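# Put each bottle on its cap-coloured wall ledge

## Task

For every bottle, find the wall ledge whose coloured label strip matches the bottle's cap colour, and leave the bottle upright on that ledge with all of its base resting on the ledge.

## Robot and tools

ROBOT AND FRAME. Two seven-joint arms, left_arm and right_arm, sit side by side facing +x. Each has a two-finger parallel gripper. All numbers use one scene frame. Its origin is on the plane z = 0, under the midpoint of the two arm bases, which are 0.70 m above it. +x points forward, +z up, and left_arm is on the +y side. Image left and right do not match the arm names. Reported positions and orientations can be off by a few centimetres, more at long reach.

GRIPPER AXES. The fingers point along the gripper's own +z axis and close along its y axis. end_effector_position is the point between the pads when closed, just under 1 cm behind the fingertips. Closing pushes the tips about 17 mm further along +z, mostly while the pads are more than 70 mm apart. Orientations are quaternions written w first (qw, qx, qy, qz).

ROW FORMAT. Every motion command is a row of 16 plain numbers, always for both arms: left_arm x, y, z, qw, qx, qy, qz, opening, then right_arm in the same 8-number order. x, y, z are an absolute target for end_effector_position in metres; the quaternion is an absolute target orientation; both are in the scene frame. opening is an absolute command from -1 (closed) to +1 (fully open, 0.145 m); 0 is a real half-open command, not 'no change'. Fully closing takes at least about 0.5 s. To hold a gripper's orientation, repeat the same commanded quaternion each time rather than copying the drifted reported one. To park an arm, resend, every call, the full pose from the last result before it went idle, plus its wanted opening. To leave a gripper unchanged, resend its present command (see 'Tool commands').

execute_actions. Argument actions: a list of up to 15 actions; each action is a table of up to 15 rows, one row per 1/30 s control step. A table with fewer than 15 rows repeats its last row to fill 0.5 s. If any target lies over 0.6 m from that gripper's position at the start of its action, measured along any of the gripper's current axes, that action is refused for both arms; if the first action fails this against the last reported state, or any action is malformed, the whole call is refused. cameras: list of names (cam_high, cam_low), ["all"], or []; if omitted, an empty actions list returns all images and otherwise none. An empty actions list just reports the state. Per step, the controller limits commanded orientation to 32 degrees from the measured one and solves inverse kinematics, favouring position. An action may fall short; afterwards each arm heads for its 'Hand target' line, so send the remainder next call.

move. target: one 16-number row or a list of up to 15 rows (absolute poses, no 0.6 m rule). Each gripper travels a straight line from its Hand target, turning the short way. speed: m/s, 0.002 to 1.1, default 0.25, with turning capped at twice that in rad/s; one value or one per target. blend: metres of corner rounding at intermediate targets (default 0). opening_speed: rate of the opening command per second on the -1..1 scale, at least 0.2. blocking=false returns after about 0.5 s while the move keeps going; a new move takes over from the current point. The first target's opening is sent immediately; the path only pauses for it if the target is within 3 mm of the gripper. Later targets' openings apply once everything is at rest there. A pause longer than 5 s ends the move; the whole move is capped at 10 s. Paths ignore obstacles and the other arm; grippers lag, stray and may exceed speed, especially with a nearly straight arm. The result adds a 'move:' line with the ending (done, off_target, moving, held, fault) and limits (paced: the pose sent was clipped; held: steps were withheld). done means at rest within 3 mm and 2 degrees; it does not tell you about contact.

wait: seconds 0 to 10; arms keep their last command, a running move continues, and it returns early when that move ends. stop: brakes the running move, needing some distance. zoom_image: camera cam_high or cam_low, region [x0, y0, x1, y1] in pixels of that camera's latest image, at most 504 by 504. read_manual: licence texts only. finished_scene: scene = the current scene number; final, and the bottles must stay in place without the robot.

RESULTS. Each result gives positions, quaternions, Hand target, grip_measured (same -1..1 scale; the last Joint positions value is the opening in metres), joint torques (gravity included; joints 3 and 4 wrap at ±28 N m), Joint velocities ('within noise' when still), motor temperatures, and, for execute_actions, sampled end_effector_position steps. A MOTOR HOT line appears at 85 °C; at 100 °C the arm stops with a fault for 30 to 60 s or more. Holding loads, stretching out or pushing at an unreachable pose heats motors. Both cameras are 896x504; their calibration is only approximate.

GRASPING AND CARE. To hold a bottle, command an opening clearly below grip_measured; each pad gives about 10 N on objects up to about 11 cm wide, and fast closing squeezes harder. Approach slowly: faster contact and targets deeper past contact press harder. Loose objects may occasionally get a small push. Do not knock anything out of the work area, drop a bottle, release it while moving, or slam it down. Keep the arms apart: the clearance check does not guard grippers or wrist cameras against each other, and closing on the other arm's fingers counts as pressing between arms, which can end the scene.

Each tool is called after "Request:" as name(argument=value, ...), one argument or row to a line, values as JSON.

## Session

Request:
execute_actions(
  actions=[],
)

Request:
zoom_image(
  camera="cam_low",
  region=[320, 120, 640, 400],
)

Request:
zoom_image(
  camera="cam_high",
  region=[430, 190, 690, 420],
)

Scene clock: 0.00 s.
left_arm: end_effector_position=(+0.2239, +0.1828, +0.6144) grip_measured=+1.00 end_effector_quat_wxyz=(-0.319, +0.395, -0.515, +0.691) | right_arm: end_effector_position=(+0.4009, -0.1655, +0.3728) grip_measured=+1.00 end_effector_quat_wxyz=(+0.260, +0.265, +0.837, +0.401)
Joint positions: left_arm=[-1.106 0.942 0.535 2.339 -0.48 -0.199 -0.367 0.145] | right_arm=[0.583 0.619 -0.841 0.925 -1.182 -0.496 -0.047 0.145]
Joint velocities: within noise
Joint torques (N m): no reading
Motor temperatures (°C): left_arm=[20 21 22 20 21 23 21] | right_arm=[20 22 22 19 20 19 21]
Hand target: left_arm +0.2239, +0.1828, +0.6144; -0.319, +0.395, -0.515, +0.691 | right_arm +0.4009, -0.1655, +0.3728; +0.260, +0.265, +0.837, +0.401
Tool commands: left_gripper/opening=+1.0 right_gripper/opening=+1.0

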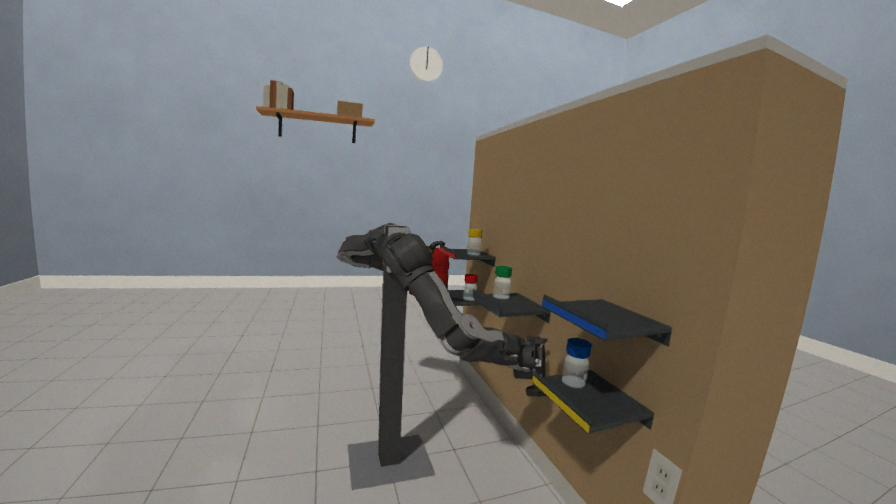

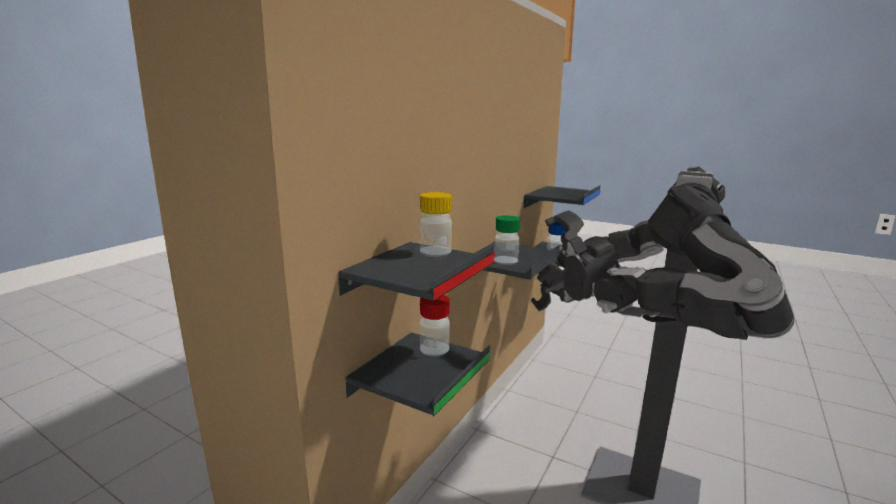

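Scaled by 1.575 from the camera's 896x504 image, which has a finer 1280x720 frame.

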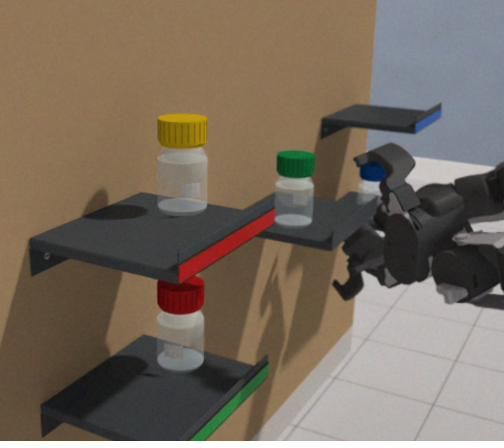

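Scaled by 1.938 from the camera's 896x504 image, which has a finer 1280x720 frame.

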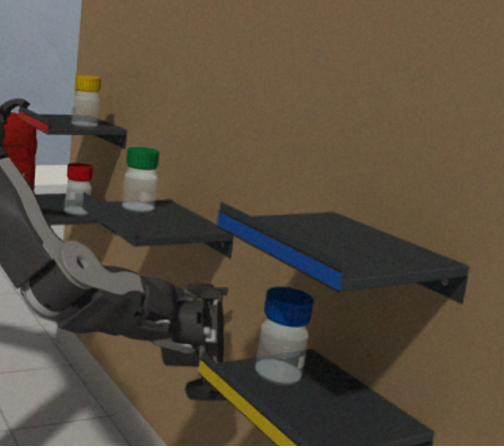

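Request:
move(
  target=[
    [0.22,0.3,0.38,0,0.924,0,0.383,1,0.3,-0.19,0.38,0.172,0.783,0.024,0.598,1],
    [0.08,0.25,0.14,0,1,0,0,1,0.27,-0.28,0.42,0,0.7373,0,0.6756,1],
    [0.2,0.25,0.3,0,0.924,0,0.383,1,0.26,-0.35,0.49,0.1139,0.7432,-0.1310,0.6461,1],
    [0.26,0.34,0.49,-0.1139,0.7432,0.1310,0.6461,1,0.26,-0.35,0.49,0.1139,0.7432,-0.1310,0.6461,1],
  ],
  speed=0.35,
  cameras=["all"],
)

Request:
zoom_image(
  camera="cam_low",
  region=[330, 170, 620, 420],
)

Request:
zoom_image(
  camera="cam_high",
  region=[430, 220, 690, 450],
)

Scene clock: 54.57 s.
left_arm: end_effector_position=(+0.2607, +0.3395, +0.4902) grip_measured=+1.00 end_effector_quat_wxyz=(-0.113, +0.744, +0.127, +0.647) | right_arm: end_effector_position=(+0.2607, -0.3487, +0.4898) grip_measured=+1.00 end_effector_quat_wxyz=(+0.112, +0.743, -0.127, +0.647)
Joint positions: left_arm=[-0.616 0.61 0.29 1.916 0.711 -0.037 -0.311 0.145] | right_arm=[-0.391 0.187 0.592 1.886 0.343 0.209 0.145 0.145]
Joint torques (N m): left_arm=[0.91 3.15 2.03 4.88 0.02 -0.6 -0.03] | right_arm=[1.07 2.84 2.03 4.49 0.28 -0.3 -0.13]
Hand target: left_arm +0.2600, +0.3400, +0.4900; -0.114, +0.743, +0.131, +0.646 | right_arm +0.2600, -0.3500, +0.4900; +0.114, +0.743, -0.131, +0.646
Off the commanded pose: left_arm 0.001 m, 0 deg | right_arm 0.001 m, 0 deg.
move: done

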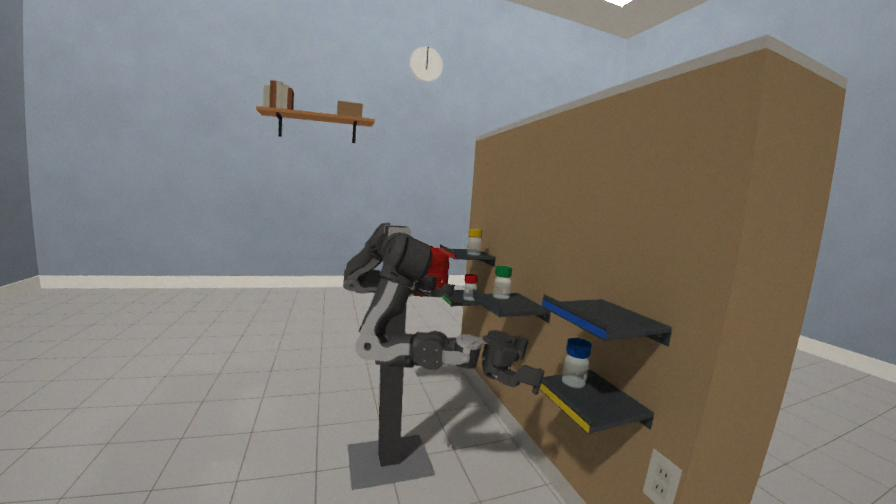

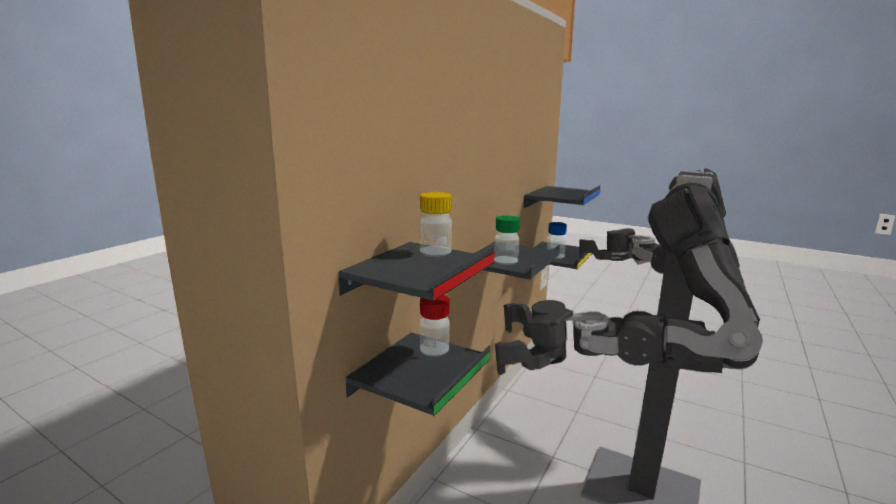

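Scaled by 1.738 from the camera's 896x504 image, which has a finer 1280x720 frame.

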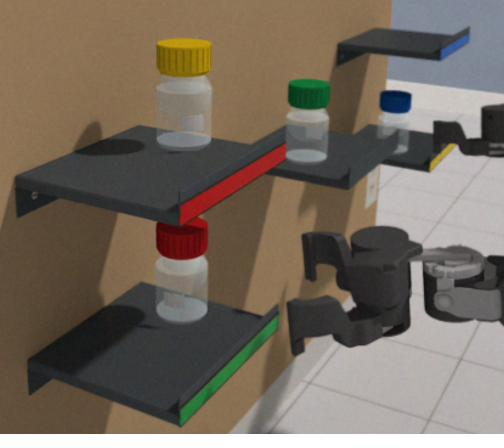

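Scaled by 1.938 from the camera's 896x504 image, which has a finer 1280x720 frame.

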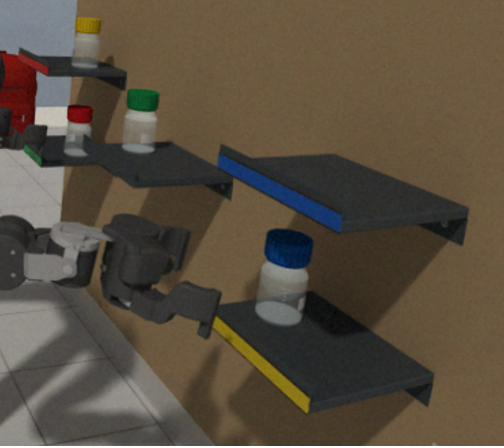

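Request:
move(
  target=[
    [0.265,0.30,0.50,-0.1139,0.7432,0.1310,0.6461,1,0.265,-0.317,0.50,0.1139,0.7432,-0.1310,0.6461,1],
    [0.374,0.34,0.50,-0.1139,0.7432,0.1310,0.6461,1,0.376,-0.358,0.50,0.1139,0.7432,-0.1310,0.6461,1],
  ],
  speed=0.18,
  cameras=["all"],
)

Request:
zoom_image(
  camera="cam_low",
  region=[330, 260, 530, 420],
)

Request:
zoom_image(
  camera="cam_high",
  region=[500, 300, 680, 440],
)

Scene clock: 75.67 s.
left_arm: end_effector_position=(+0.3745, +0.3405, +0.5038) grip_measured=+1.00 end_effector_quat_wxyz=(-0.115, +0.740, +0.133, +0.650) | right_arm: end_effector_position=(+0.3756, -0.3591, +0.5010) grip_measured=+1.00 end_effector_quat_wxyz=(+0.114, +0.743, -0.134, +0.646)
Joint positions: left_arm=[0.038 0.638 -0.009 1.558 0.685 0.144 -0.356 0.145] | right_arm=[0.135 0.301 0.397 1.492 0.219 0.302 0.055 0.145]
Joint torques (N m): left_arm=[4.73 4.87 1.32 3.47 -0.01 -0.6 0.24] | right_arm=[4.02 4.23 0.13 3.81 0.09 -0.55 0.06]
Hand target: left_arm +0.3740, +0.3400, +0.4999; -0.114, +0.743, +0.131, +0.646 | right_arm +0.3760, -0.3580, +0.5000; +0.114, +0.743, -0.131, +0.646
Off the commanded pose: left_arm 0.004 m, 1 deg | right_arm 0.002 m, 0 deg.
move: off_target (left_arm)

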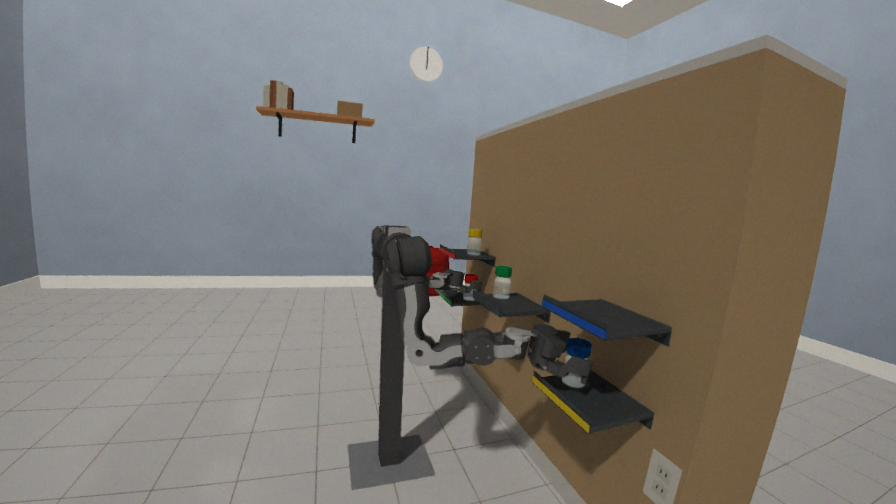

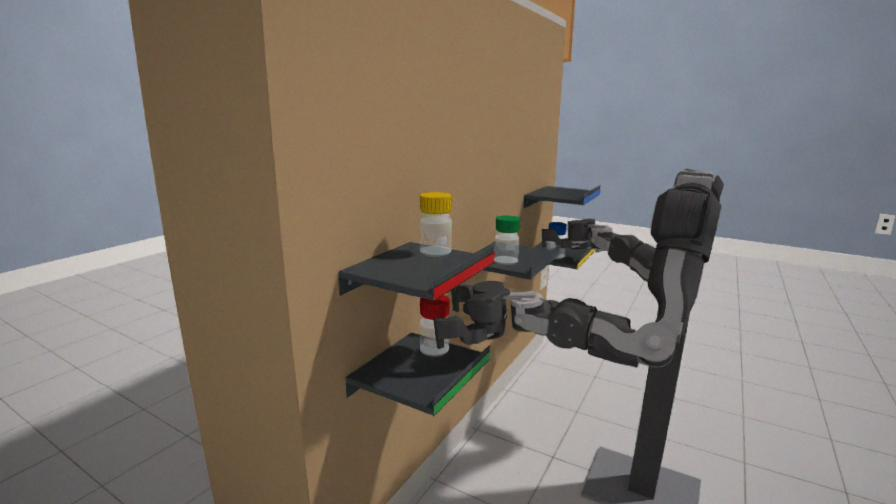

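Scaled by 2.520 from the camera's 896x504 image, which has a finer 1280x720 frame.

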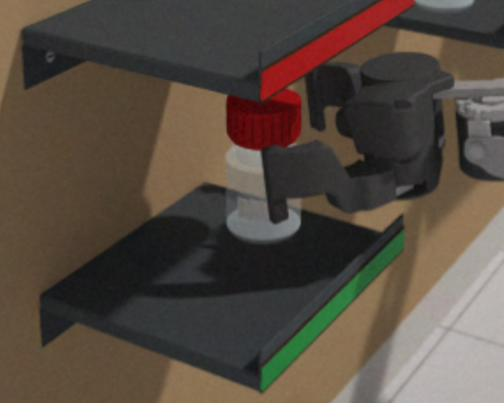

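Scaled by 2.800 from the camera's 896x504 image, which has a finer 1280x720 frame.

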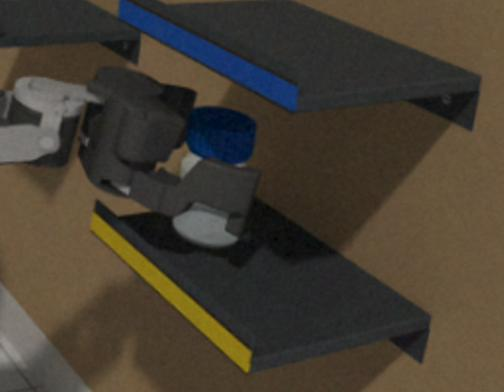

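Request:
move(
  target=[
    [0.386,0.344,0.498,-0.1139,0.7432,0.1310,0.6461,1,0.376,-0.358,0.50,0.1139,0.7432,-0.1310,0.6461,1],
    [0.386,0.344,0.498,-0.1139,0.7432,0.1310,0.6461,-0.4,0.376,-0.358,0.50,0.1139,0.7432,-0.1310,0.6461,-0.4],
  ],
  speed=0.1,
  opening_speed=0.9,
  cameras=["all"],
)

Request:
zoom_image(
  camera="cam_low",
  region=[330, 260, 530, 420],
)

Request:
zoom_image(
  camera="cam_high",
  region=[500, 300, 680, 440],
)

Scene clock: 100.83 s.
left_arm: end_effector_position=(+0.3859, +0.3447, +0.5005) grip_measured=-0.24 end_effector_quat_wxyz=(-0.115, +0.741, +0.132, +0.648) | right_arm: end_effector_position=(+0.3758, -0.3587, +0.5011) grip_measured=-0.25 end_effector_quat_wxyz=(+0.114, +0.743, -0.132, +0.647)
Joint positions: left_arm=[0.103 0.638 -0.041 1.481 0.682 0.133 -0.335 0.058] | right_arm=[0.135 0.302 0.395 1.492 0.218 0.302 0.056 0.057]
Joint torques (N m): left_arm=[6.03 4.65 1.28 3.55 -0.03 -0.64 0.2] | right_arm=[4 4.15 0.4 3.78 0.12 -0.53 0.05]
Hand target: left_arm +0.3860, +0.3440, +0.4980; -0.114, +0.743, +0.131, +0.646 | right_arm +0.3760, -0.3580, +0.5000; +0.114, +0.743, -0.131, +0.646
Off the commanded pose: left_arm 0.003 m, 0 deg | right_arm 0.001 m, 0 deg.
move: done

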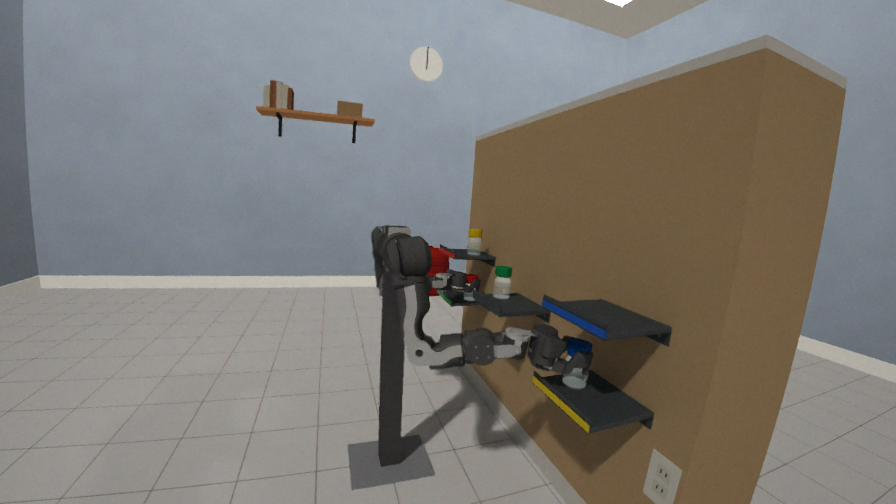

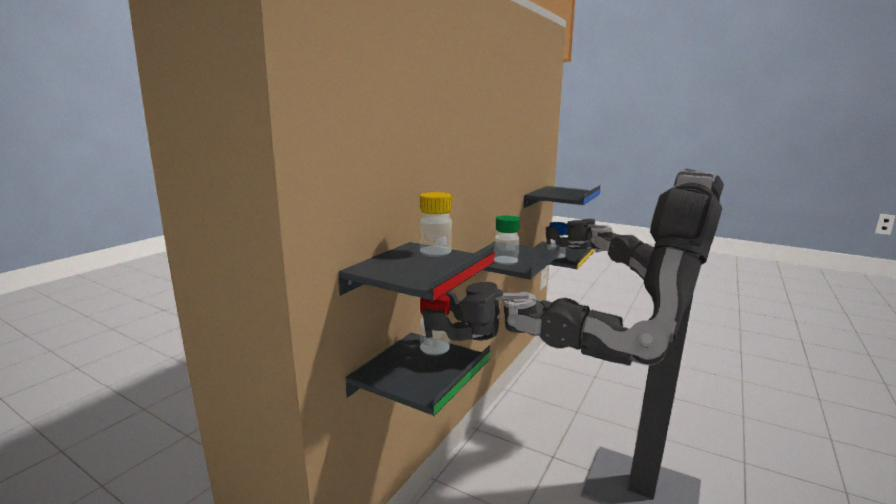

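Scaled by 2.520 from the camera's 896x504 image, which has a finer 1280x720 frame.

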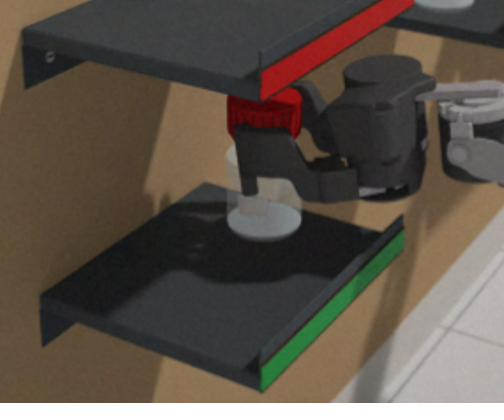

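Scaled by 2.800 from the camera's 896x504 image, which has a finer 1280x720 frame.

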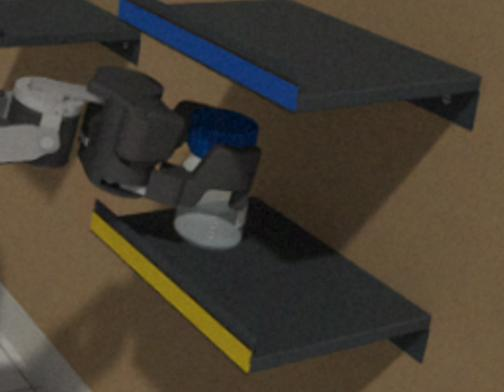

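Request:
move(
  target=[
    [0.386,0.344,0.499,-0.1139,0.7432,0.1310,0.6461,-0.7,0.376,-0.358,0.50,0.1139,0.7432,-0.1310,0.6461,-0.7],
    [0.386,0.344,0.537,-0.1139,0.7432,0.1310,0.6461,-0.7,0.376,-0.358,0.537,0.1139,0.7432,-0.1310,0.6461,-0.7],
    [0.25,0.305,0.54,-0.1139,0.7432,0.1310,0.6461,-0.7,0.25,-0.31,0.54,0.1139,0.7432,-0.1310,0.6461,-0.7],
  ],
  speed=[0.1,0.08,0.18],
  opening_speed=1.0,
  cameras=["all"],
)

Request:
zoom_image(
  camera="cam_low",
  region=[330, 180, 650, 420],
)

Request:
zoom_image(
  camera="cam_high",
  region=[430, 240, 680, 440],
)

Scene clock: 117.17 s.
left_arm: end_effector_position=(+0.2491, +0.3057, +0.5359) grip_measured=-0.24 end_effector_quat_wxyz=(-0.115, +0.748, +0.134, +0.639) | right_arm: end_effector_position=(+0.2494, -0.3103, +0.5363) grip_measured=-0.25 end_effector_quat_wxyz=(+0.114, +0.748, -0.134, +0.640)
Joint positions: left_arm=[-0.668 0.538 0.354 2.226 0.701 0.203 -0.44 0.058] | right_arm=[-0.417 0.07 0.581 2.214 0.281 0.465 0.079 0.057]
Joint torques (N m): left_arm=[1.04 3.52 2.02 5.56 -0.21 -0.92 0.22] | right_arm=[0.86 2.68 1.43 4.81 0.26 -0.79 0.19]
Hand target: left_arm +0.2500, +0.3050, +0.5400; -0.114, +0.743, +0.131, +0.646 | right_arm +0.2500, -0.3100, +0.5401; +0.114, +0.743, -0.131, +0.646
Off the commanded pose: left_arm 0.004 m, 1 deg | right_arm 0.004 m, 1 deg.
move: off_target (left_arm, right_arm)

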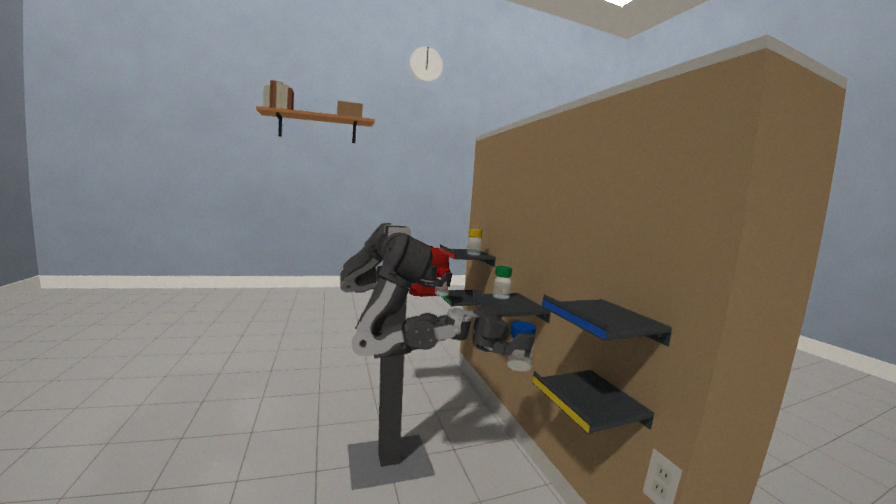

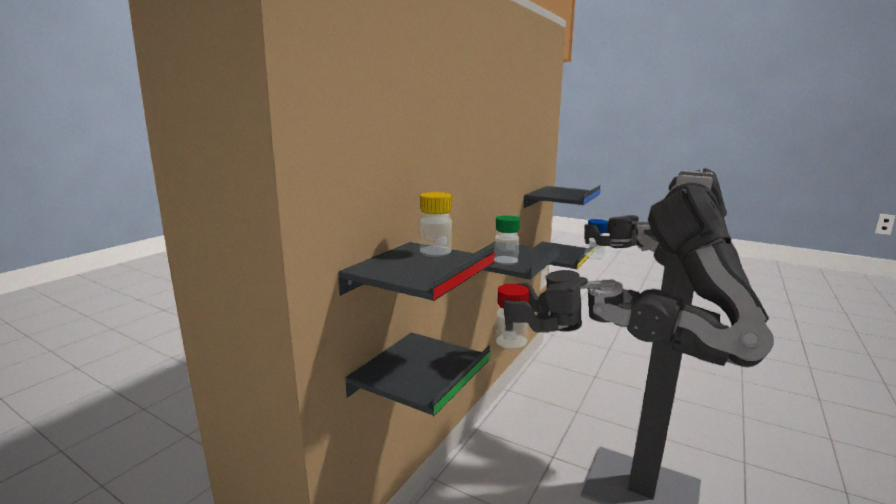

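Scaled by 1.575 from the camera's 896x504 image, which has a finer 1280x720 frame.

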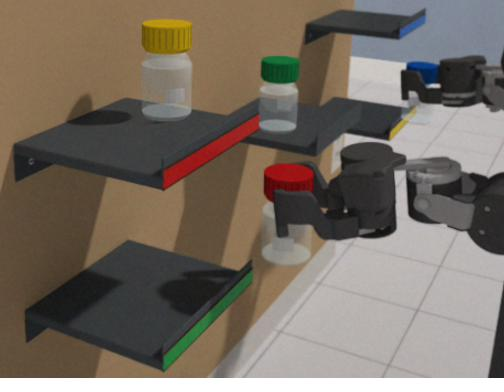

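Scaled by 2.016 from the camera's 896x504 image, which has a finer 1280x720 frame.

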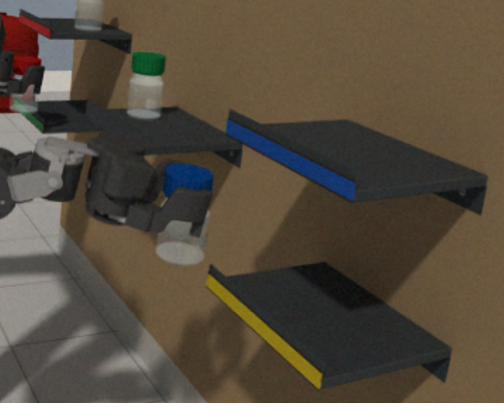

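Request:
move(
  target=[
    [0.248,0.36,0.62,-0.1139,0.7432,0.1310,0.6461,-0.7,0.248,-0.35,0.62,0.1139,0.7432,-0.1310,0.6461,-0.7],
    [0.248,0.405,0.742,-0.1139,0.7432,0.1310,0.6461,-0.7,0.248,-0.37,0.742,0.1139,0.7432,-0.1310,0.6461,-0.7],
    [0.384,0.455,0.742,-0.1139,0.7432,0.1310,0.6461,-0.7,0.38,-0.408,0.742,0.1139,0.7432,-0.1310,0.6461,-0.7],
    [0.384,0.455,0.715,-0.1139,0.7432,0.1310,0.6461,-0.7,0.38,-0.408,0.715,0.1139,0.7432,-0.1310,0.6461,-0.7],
  ],
  speed=[0.2,0.2,0.2,0.08],
  cameras=["all"],
)

Request:
zoom_image(
  camera="cam_low",
  region=[330, 160, 530, 300],
)

Request:
zoom_image(
  camera="cam_high",
  region=[500, 220, 690, 360],
)

Scene clock: 130.47 s.
left_arm: end_effector_position=(+0.3845, +0.4540, +0.7125) grip_measured=-0.24 end_effector_quat_wxyz=(-0.113, +0.747, +0.128, +0.642) | right_arm: end_effector_position=(+0.3800, -0.4076, +0.7128) grip_measured=-0.25 end_effector_quat_wxyz=(+0.134, +0.740, -0.091, +0.653)
Joint positions: left_arm=[-1.345 1.671 1.51 1.345 1.584 0.313 -0.223 0.058] | right_arm=[-1.311 1.633 1.455 1.589 1.559 0.276 -0.394 0.057]
Joint torques (N m): left_arm=[5.5 1.89 4.41 0.59 0.09 -0.92 -0.04] | right_arm=[3.57 2.39 6.06 0.21 -0.11 -0.51 -0.2]
Hand target: left_arm +0.3841, +0.4549, +0.7150; -0.114, +0.743, +0.131, +0.646 | right_arm +0.3800, -0.4082, +0.7149; +0.134, +0.737, -0.093, +0.656
Off the commanded pose: left_arm 0.003 m, 1 deg | right_arm 0.002 m, 5 deg.
joint sent to its limit (left arm) — joint 5 (forearm roll), upper limit. The joint targets still meet the commanded pose.
joint sent to its limit (right arm) — joint 1 (shoulder pitch), lower limit; joint 5 (forearm roll), upper limit. The joint targets are off in orientation, not in position.
move: off_target (right_arm)

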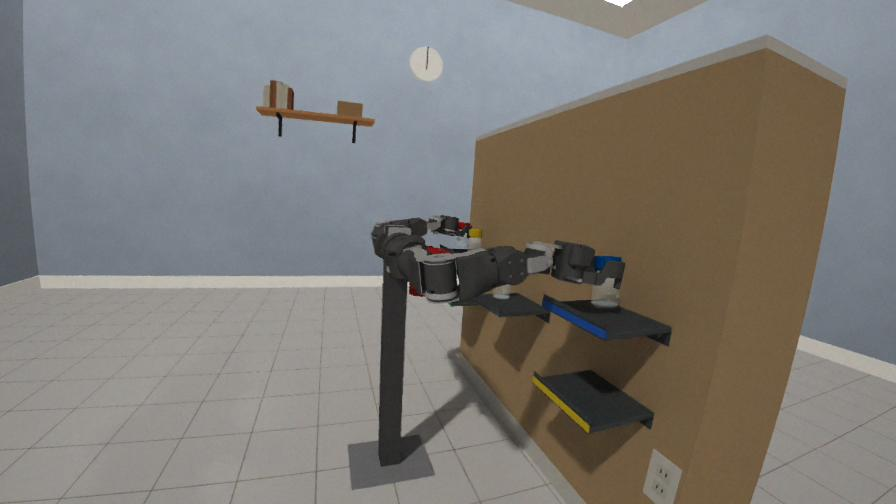

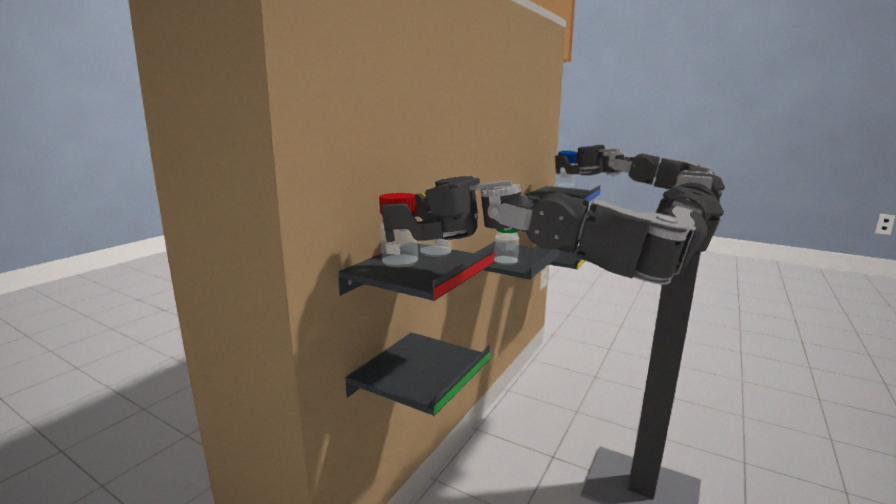

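Scaled by 2.520 from the camera's 896x504 image, which has a finer 1280x720 frame.

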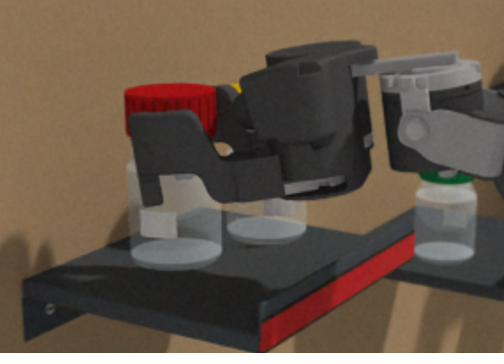

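Scaled by 2.653 from the camera's 896x504 image, which has a finer 1280x720 frame.

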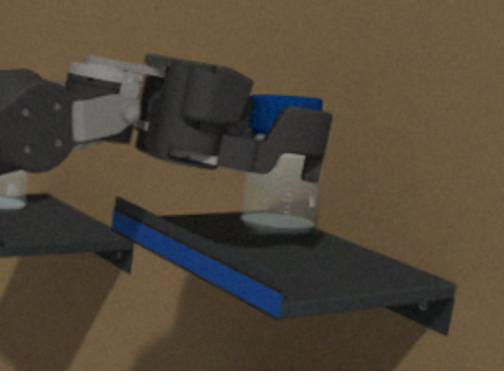

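Request:
move(
  target=[0.384,0.455,0.697,-0.1139,0.7432,0.1310,0.6461,-0.7,0.38,-0.408,0.697,0.1139,0.7432,-0.1310,0.6461,-0.7],
  speed=0.03,
  cameras=["all"],
)

Request:
zoom_image(
  camera="cam_low",
  region=[330, 160, 530, 300],
)

Request:
zoom_image(
  camera="cam_high",
  region=[500, 220, 690, 360],
)

Scene clock: 140.63 s.
left_arm: end_effector_position=(+0.3843, +0.4547, +0.6980) grip_measured=-0.24 end_effector_quat_wxyz=(-0.117, +0.745, +0.126, +0.645) | right_arm: end_effector_position=(+0.3803, -0.4071, +0.6977) grip_measured=-0.25 end_effector_quat_wxyz=(+0.134, +0.739, -0.092, +0.654)
Joint positions: left_arm=[-1.407 1.659 1.506 1.356 1.584 0.24 -0.223 0.058] | right_arm=[-1.311 1.627 1.384 1.599 1.559 0.202 -0.402 0.057]
Joint torques (N m): left_arm=[5.08 1.2 2.97 0.59 0.09 -0.96 0.11] | right_arm=[3.73 1.75 3.84 0.38 -0.07 -0.74 -0.22]
Hand target: left_arm +0.3840, +0.4550, +0.6971; -0.116, +0.744, +0.127, +0.646 | right_arm +0.3800, -0.4081, +0.6969; +0.135, +0.737, -0.095, +0.656
Off the commanded pose: left_arm 0.001 m, 1 deg | right_arm 0.001 m, 5 deg.
joint sent to its limit (left arm) — joint 1 (shoulder pitch), lower limit; joint 5 (forearm roll), upper limit. The joint targets still meet the commanded pose.
joint sent to its limit (right arm) — joint 1 (shoulder pitch), lower limit; joint 5 (forearm roll), upper limit. The joint targets are off in orientation, not in position.
move: off_target (right_arm)

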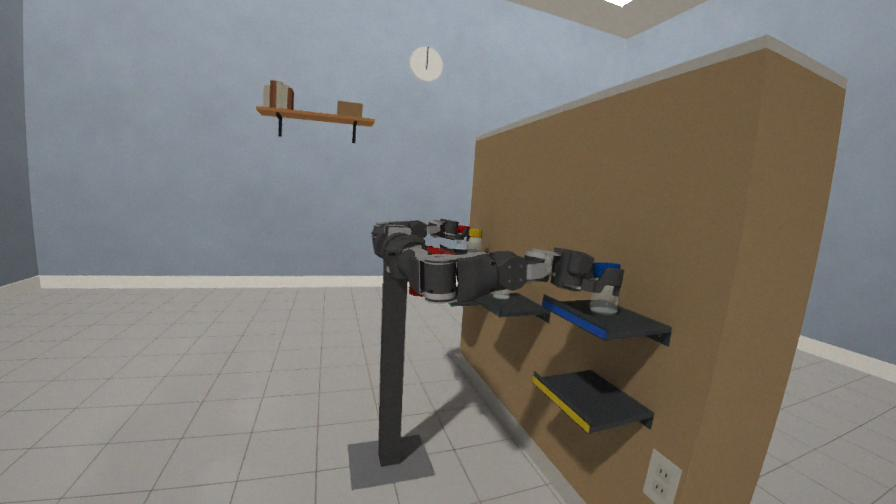

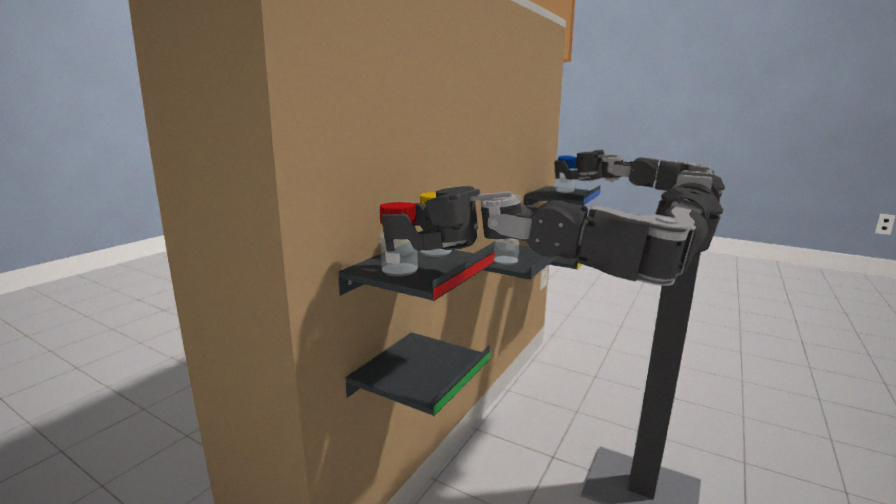

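Scaled by 2.520 from the camera's 896x504 image, which has a finer 1280x720 frame.

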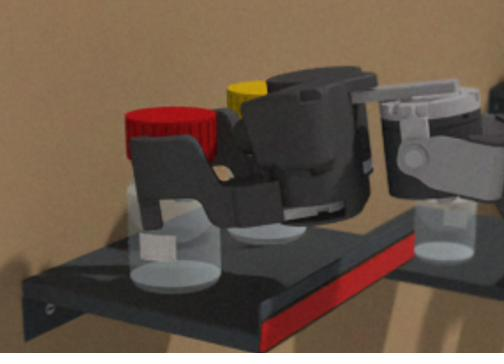

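Scaled by 2.653 from the camera's 896x504 image, which has a finer 1280x720 frame.

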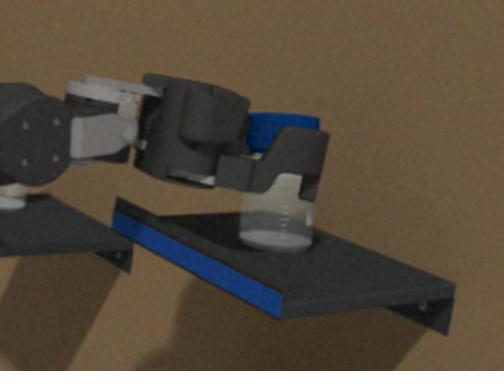

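Request:
move(
  target=[0.384,0.455,0.692,-0.1139,0.7432,0.1310,0.6461,-0.7,0.38,-0.408,0.692,0.1139,0.7432,-0.1310,0.6461,-0.7],
  speed=0.03,
)

Scene clock: 149.40 s.
left_arm: end_effector_position=(+0.3844, +0.4550, +0.6956) grip_measured=-0.24 end_effector_quat_wxyz=(-0.118, +0.741, +0.125, +0.649) | right_arm: end_effector_position=(+0.3805, -0.4073, +0.6951) grip_measured=-0.25 end_effector_quat_wxyz=(+0.134, +0.735, -0.094, +0.658)
Joint positions: left_arm=[-1.407 1.657 1.486 1.359 1.584 0.209 -0.223 0.058] | right_arm=[-1.311 1.626 1.364 1.601 1.559 0.17 -0.407 0.057]
Joint torques (N m): left_arm=[5.08 1.2 2.41 0.55 0.09 -0.68 0.16] | right_arm=[3.47 1.73 3.25 0.5 -0.11 -0.53 -0.17]
Hand target: left_arm +0.3839, +0.4550, +0.6921; -0.118, +0.744, +0.125, +0.646 | right_arm +0.3799, -0.4080, +0.6919; +0.135, +0.737, -0.096, +0.656
Off the commanded pose: left_arm 0.004 m, 1 deg | right_arm 0.003 m, 5 deg.
joint sent to its limit (left arm) — joint 1 (shoulder pitch), lower limit; joint 5 (forearm roll), upper limit. The joint targets still meet the commanded pose.
joint sent to its limit (right arm) — joint 1 (shoulder pitch), lower limit; joint 5 (forearm roll), upper limit. The joint targets are off in orientation, not in position.
move: off_target (left_arm, right_arm)

Request:
move(
  target=[0.384,0.455,0.695,-0.1139,0.7432,0.1310,0.6461,0.2,0.38,-0.408,0.695,0.1139,0.7432,-0.1310,0.6461,0.4],
  speed=0.03,
  opening_speed=0.5,
  cameras=["all"],
)

Request:
zoom_image(
  camera="cam_low",
  region=[330, 160, 530, 300],
)

Request:
zoom_image(
  camera="cam_high",
  region=[500, 220, 690, 360],
)

Scene clock: 161.73 s.
left_arm: end_effector_position=(+0.3843, +0.4550, +0.6959) grip_measured=+0.20 end_effector_quat_wxyz=(-0.118, +0.742, +0.125, +0.647) | right_arm: end_effector_position=(+0.3803, -0.4073, +0.6943) grip_measured=+0.40 end_effector_quat_wxyz=(+0.134, +0.736, -0.094, +0.657)
Joint positions: left_arm=[-1.407 1.657 1.491 1.359 1.584 0.218 -0.223 0.09] | right_arm=[-1.311 1.626 1.364 1.602 1.559 0.175 -0.408 0.105]
Joint torques (N m): left_arm=[5.08 1.44 4.01 0.32 0.09 -0.53 0.13] | right_arm=[3.71 1.83 5.87 0.17 -0.07 -0.3 -0.1]
Hand target: left_arm +0.3840, +0.4550, +0.6951; -0.117, +0.744, +0.126, +0.646 | right_arm +0.3799, -0.4081, +0.6949; +0.135, +0.736, -0.096, +0.656
Off the commanded pose: left_arm 0.001 m, 1 deg | right_arm 0.001 m, 5 deg.
joint sent to its limit (left arm) — joint 1 (shoulder pitch), lower limit; joint 5 (forearm roll), upper limit. The joint targets still meet the commanded pose.
joint sent to its limit (right arm) — joint 1 (shoulder pitch), lower limit; joint 5 (forearm roll), upper limit. The joint targets are off in orientation, not in position.
move: off_target (right_arm)

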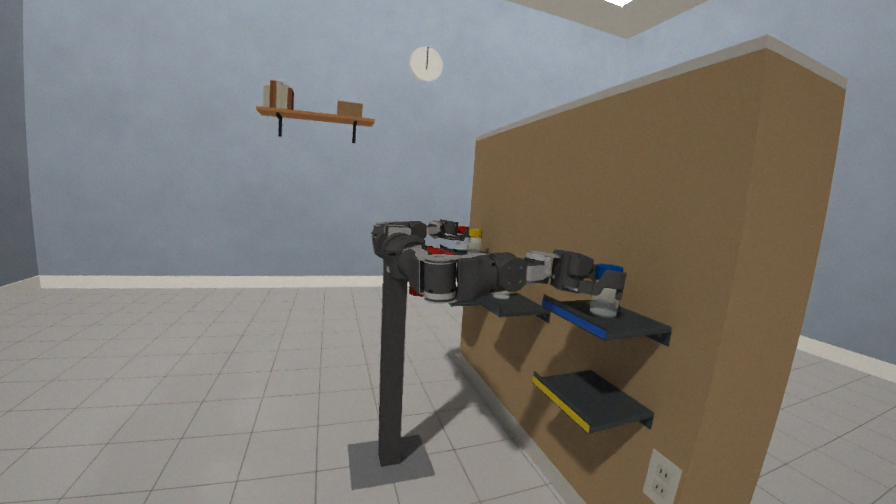

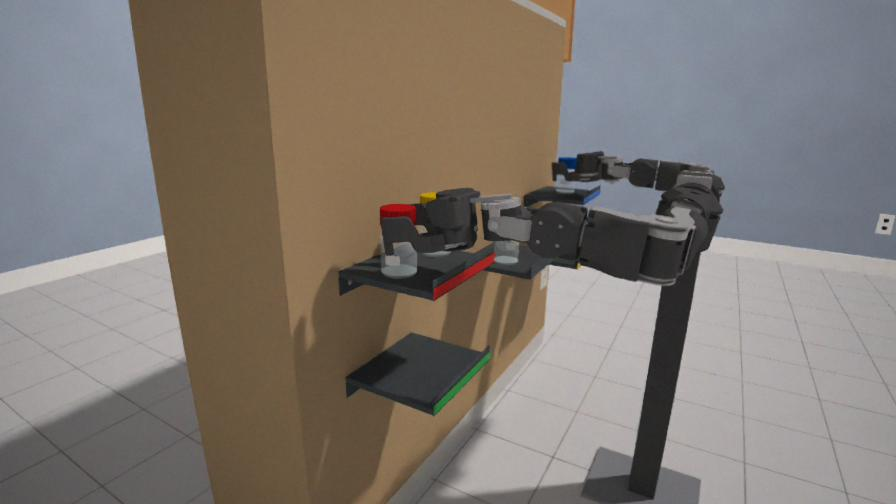

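Scaled by 2.520 from the camera's 896x504 image, which has a finer 1280x720 frame.

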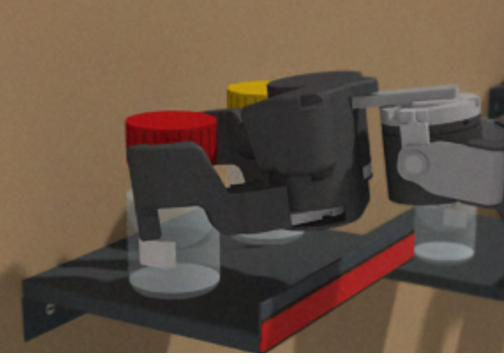

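Scaled by 2.653 from the camera's 896x504 image, which has a finer 1280x720 frame.

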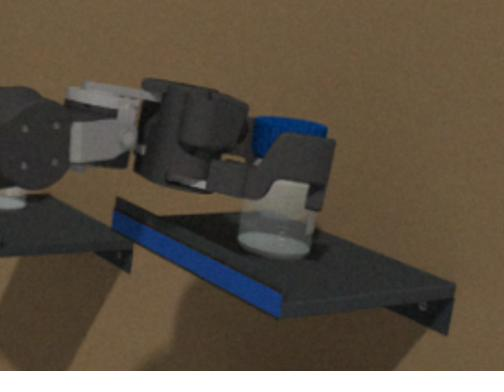

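Request:
move(
  target=[
    [0.31,0.43,0.702,-0.1139,0.7432,0.1310,0.6461,0.3,0.31,-0.38,0.702,0.1139,0.7432,-0.1310,0.6461,0.6],
    [0.24,0.38,0.70,-0.1139,0.7432,0.1310,0.6461,0.6,0.24,-0.34,0.70,0.1139,0.7432,-0.1310,0.6461,1],
    [0.22,0.3,0.36,0,0.924,0,0.383,1,0.22,-0.3,0.4,0,0.924,0,0.383,1],
  ],
  speed=[0.12,0.2,0.35],
  cameras=["all"],
)

Request:
zoom_image(
  camera="cam_low",
  region=[330, 160, 530, 300],
)

Request:
zoom_image(
  camera="cam_high",
  region=[430, 220, 690, 360],
)

Scene clock: 182.00 s.
left_arm: end_effector_position=(+0.2209, +0.3003, +0.3611) grip_measured=+1.00 end_effector_quat_wxyz=(-0.001, +0.923, +0.002, +0.385) | right_arm: end_effector_position=(+0.2198, -0.3009, +0.4002) grip_measured=+1.00 end_effector_quat_wxyz=(+0.002, +0.924, -0.002, +0.382)
Joint positions: left_arm=[-0.581 1.071 -0.194 1.715 1.093 0.095 -0.224 0.145] | right_arm=[-0.751 0.907 0.21 1.888 0.971 0.391 -0.139 0.145]
Joint torques (N m): left_arm=[1.78 5.45 1.51 2.48 0 -0.45 0.27] | right_arm=[0.86 4.36 2.55 2.59 0 -0.4 0.21]
Hand target: left_arm +0.2201, +0.3000, +0.3601; +0.000, +0.924, +0.000, +0.383 | right_arm +0.2200, -0.3000, +0.4000; +0.000, +0.924, +0.000, +0.383
Off the commanded pose: left_arm 0.001 m, 0 deg | right_arm 0.001 m, 0 deg.
move: done

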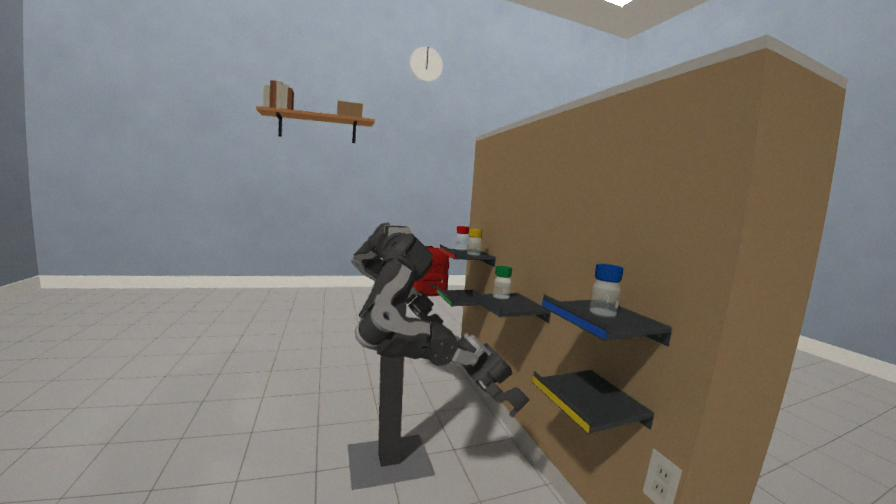

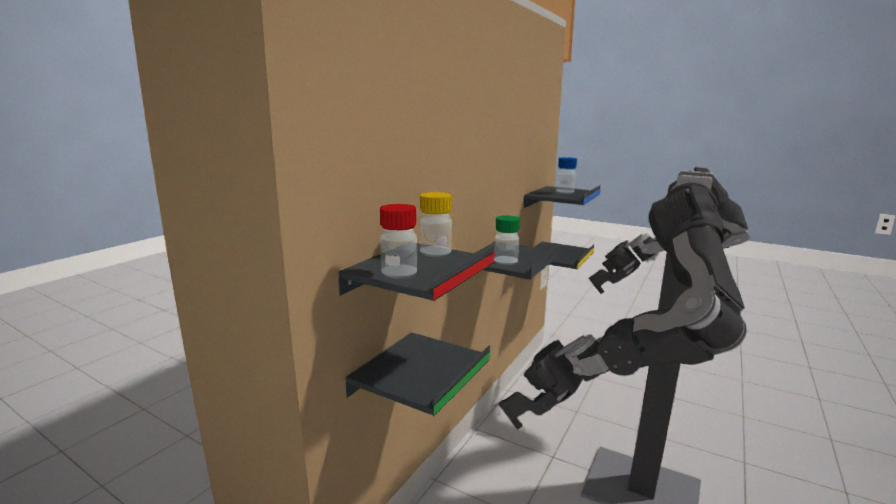

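Scaled by 2.520 from the camera's 896x504 image, which has a finer 1280x720 frame.

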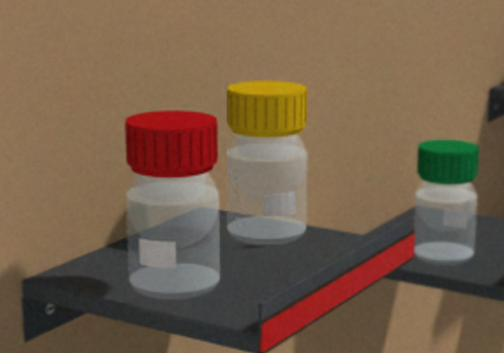

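Scaled by 1.938 from the camera's 896x504 image, which has a finer 1280x720 frame.

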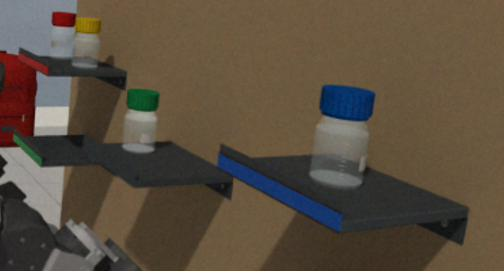

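Request:
move(
  target=[
    [0.25,0.2,0.47,0,0.7547,0,0.6561,1,0.24,-0.32,0.48,0.1139,0.7432,-0.1310,0.6461,1],
    [0.275,0.075,0.59,0.1139,0.7432,-0.1310,0.6461,1,0.24,-0.33,0.48,0.1139,0.7432,-0.1310,0.6461,1],
    [0.378,0.036,0.597,0.1139,0.7432,-0.1310,0.6461,1,0.24,-0.33,0.48,0.1139,0.7432,-0.1310,0.6461,1],
  ],
  speed=[0.25,0.2,0.15],
  cameras=["all"],
)

Request:
zoom_image(
  camera="cam_low",
  region=[430, 170, 610, 300],
)

Request:
zoom_image(
  camera="cam_high",
  region=[430, 220, 570, 340],
)

Scene clock: 195.23 s.
left_arm: end_effector_position=(+0.3786, +0.0372, +0.5996) grip_measured=+1.00 end_effector_quat_wxyz=(+0.112, +0.742, -0.129, +0.649) | right_arm: end_effector_position=(+0.2401, -0.3289, +0.4798) grip_measured=+1.00 end_effector_quat_wxyz=(+0.114, +0.744, -0.132, +0.645)
Joint positions: left_arm=[0.498 0.354 -0.629 1.941 0.725 0.63 -0.523 0.145] | right_arm=[-0.691 0.511 0.3 1.951 0.637 -0.078 -0.284 0.145]
Joint torques (N m): left_arm=[6.34 0.17 0.94 3.51 -0.05 -0.61 0.22] | right_arm=[-0.12 3.73 3.17 2.92 0.01 -0.54 0.14]
Hand target: left_arm +0.3780, +0.0359, +0.5970; +0.114, +0.743, -0.131, +0.646 | right_arm +0.2400, -0.3300, +0.4801; +0.114, +0.743, -0.131, +0.646
Off the commanded pose: left_arm 0.003 m, 1 deg | right_arm 0.001 m, 0 deg.
move: done

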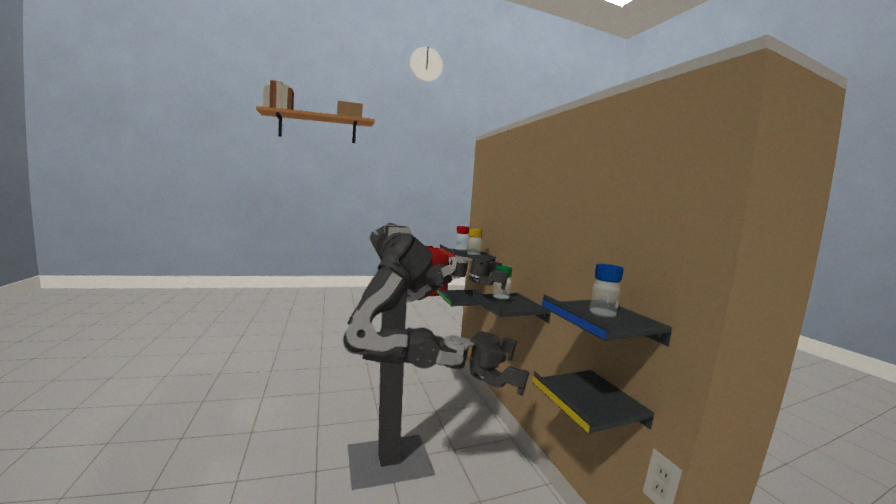

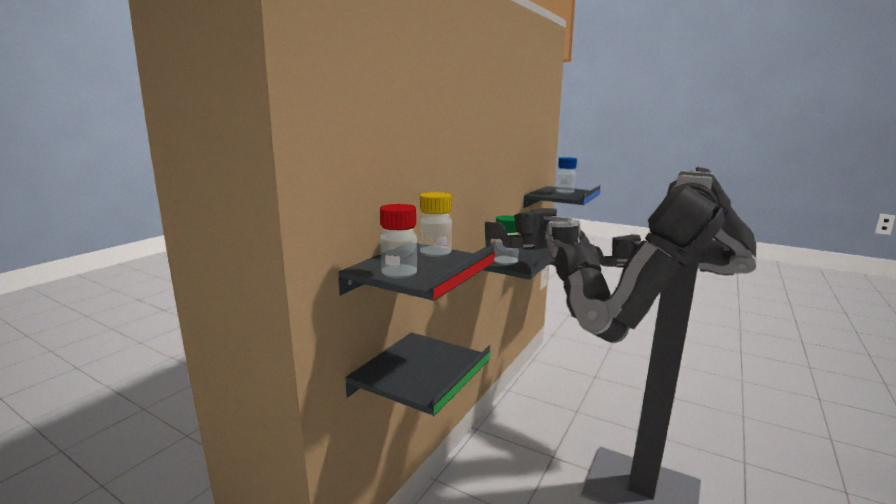

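Scaled by 2.800 from the camera's 896x504 image, which has a finer 1280x720 frame.

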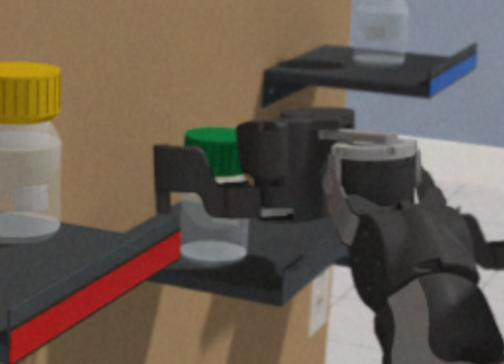

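Scaled by 3.600 from the camera's 896x504 image, which has a finer 1280x720 frame.

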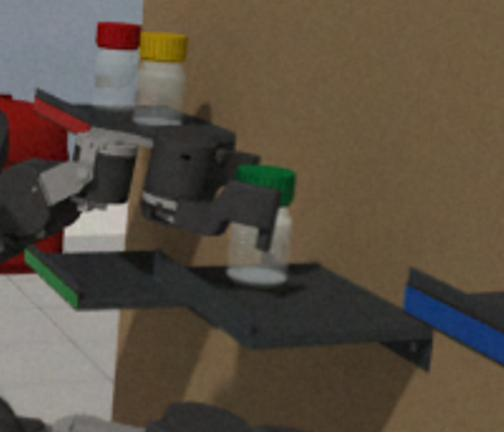

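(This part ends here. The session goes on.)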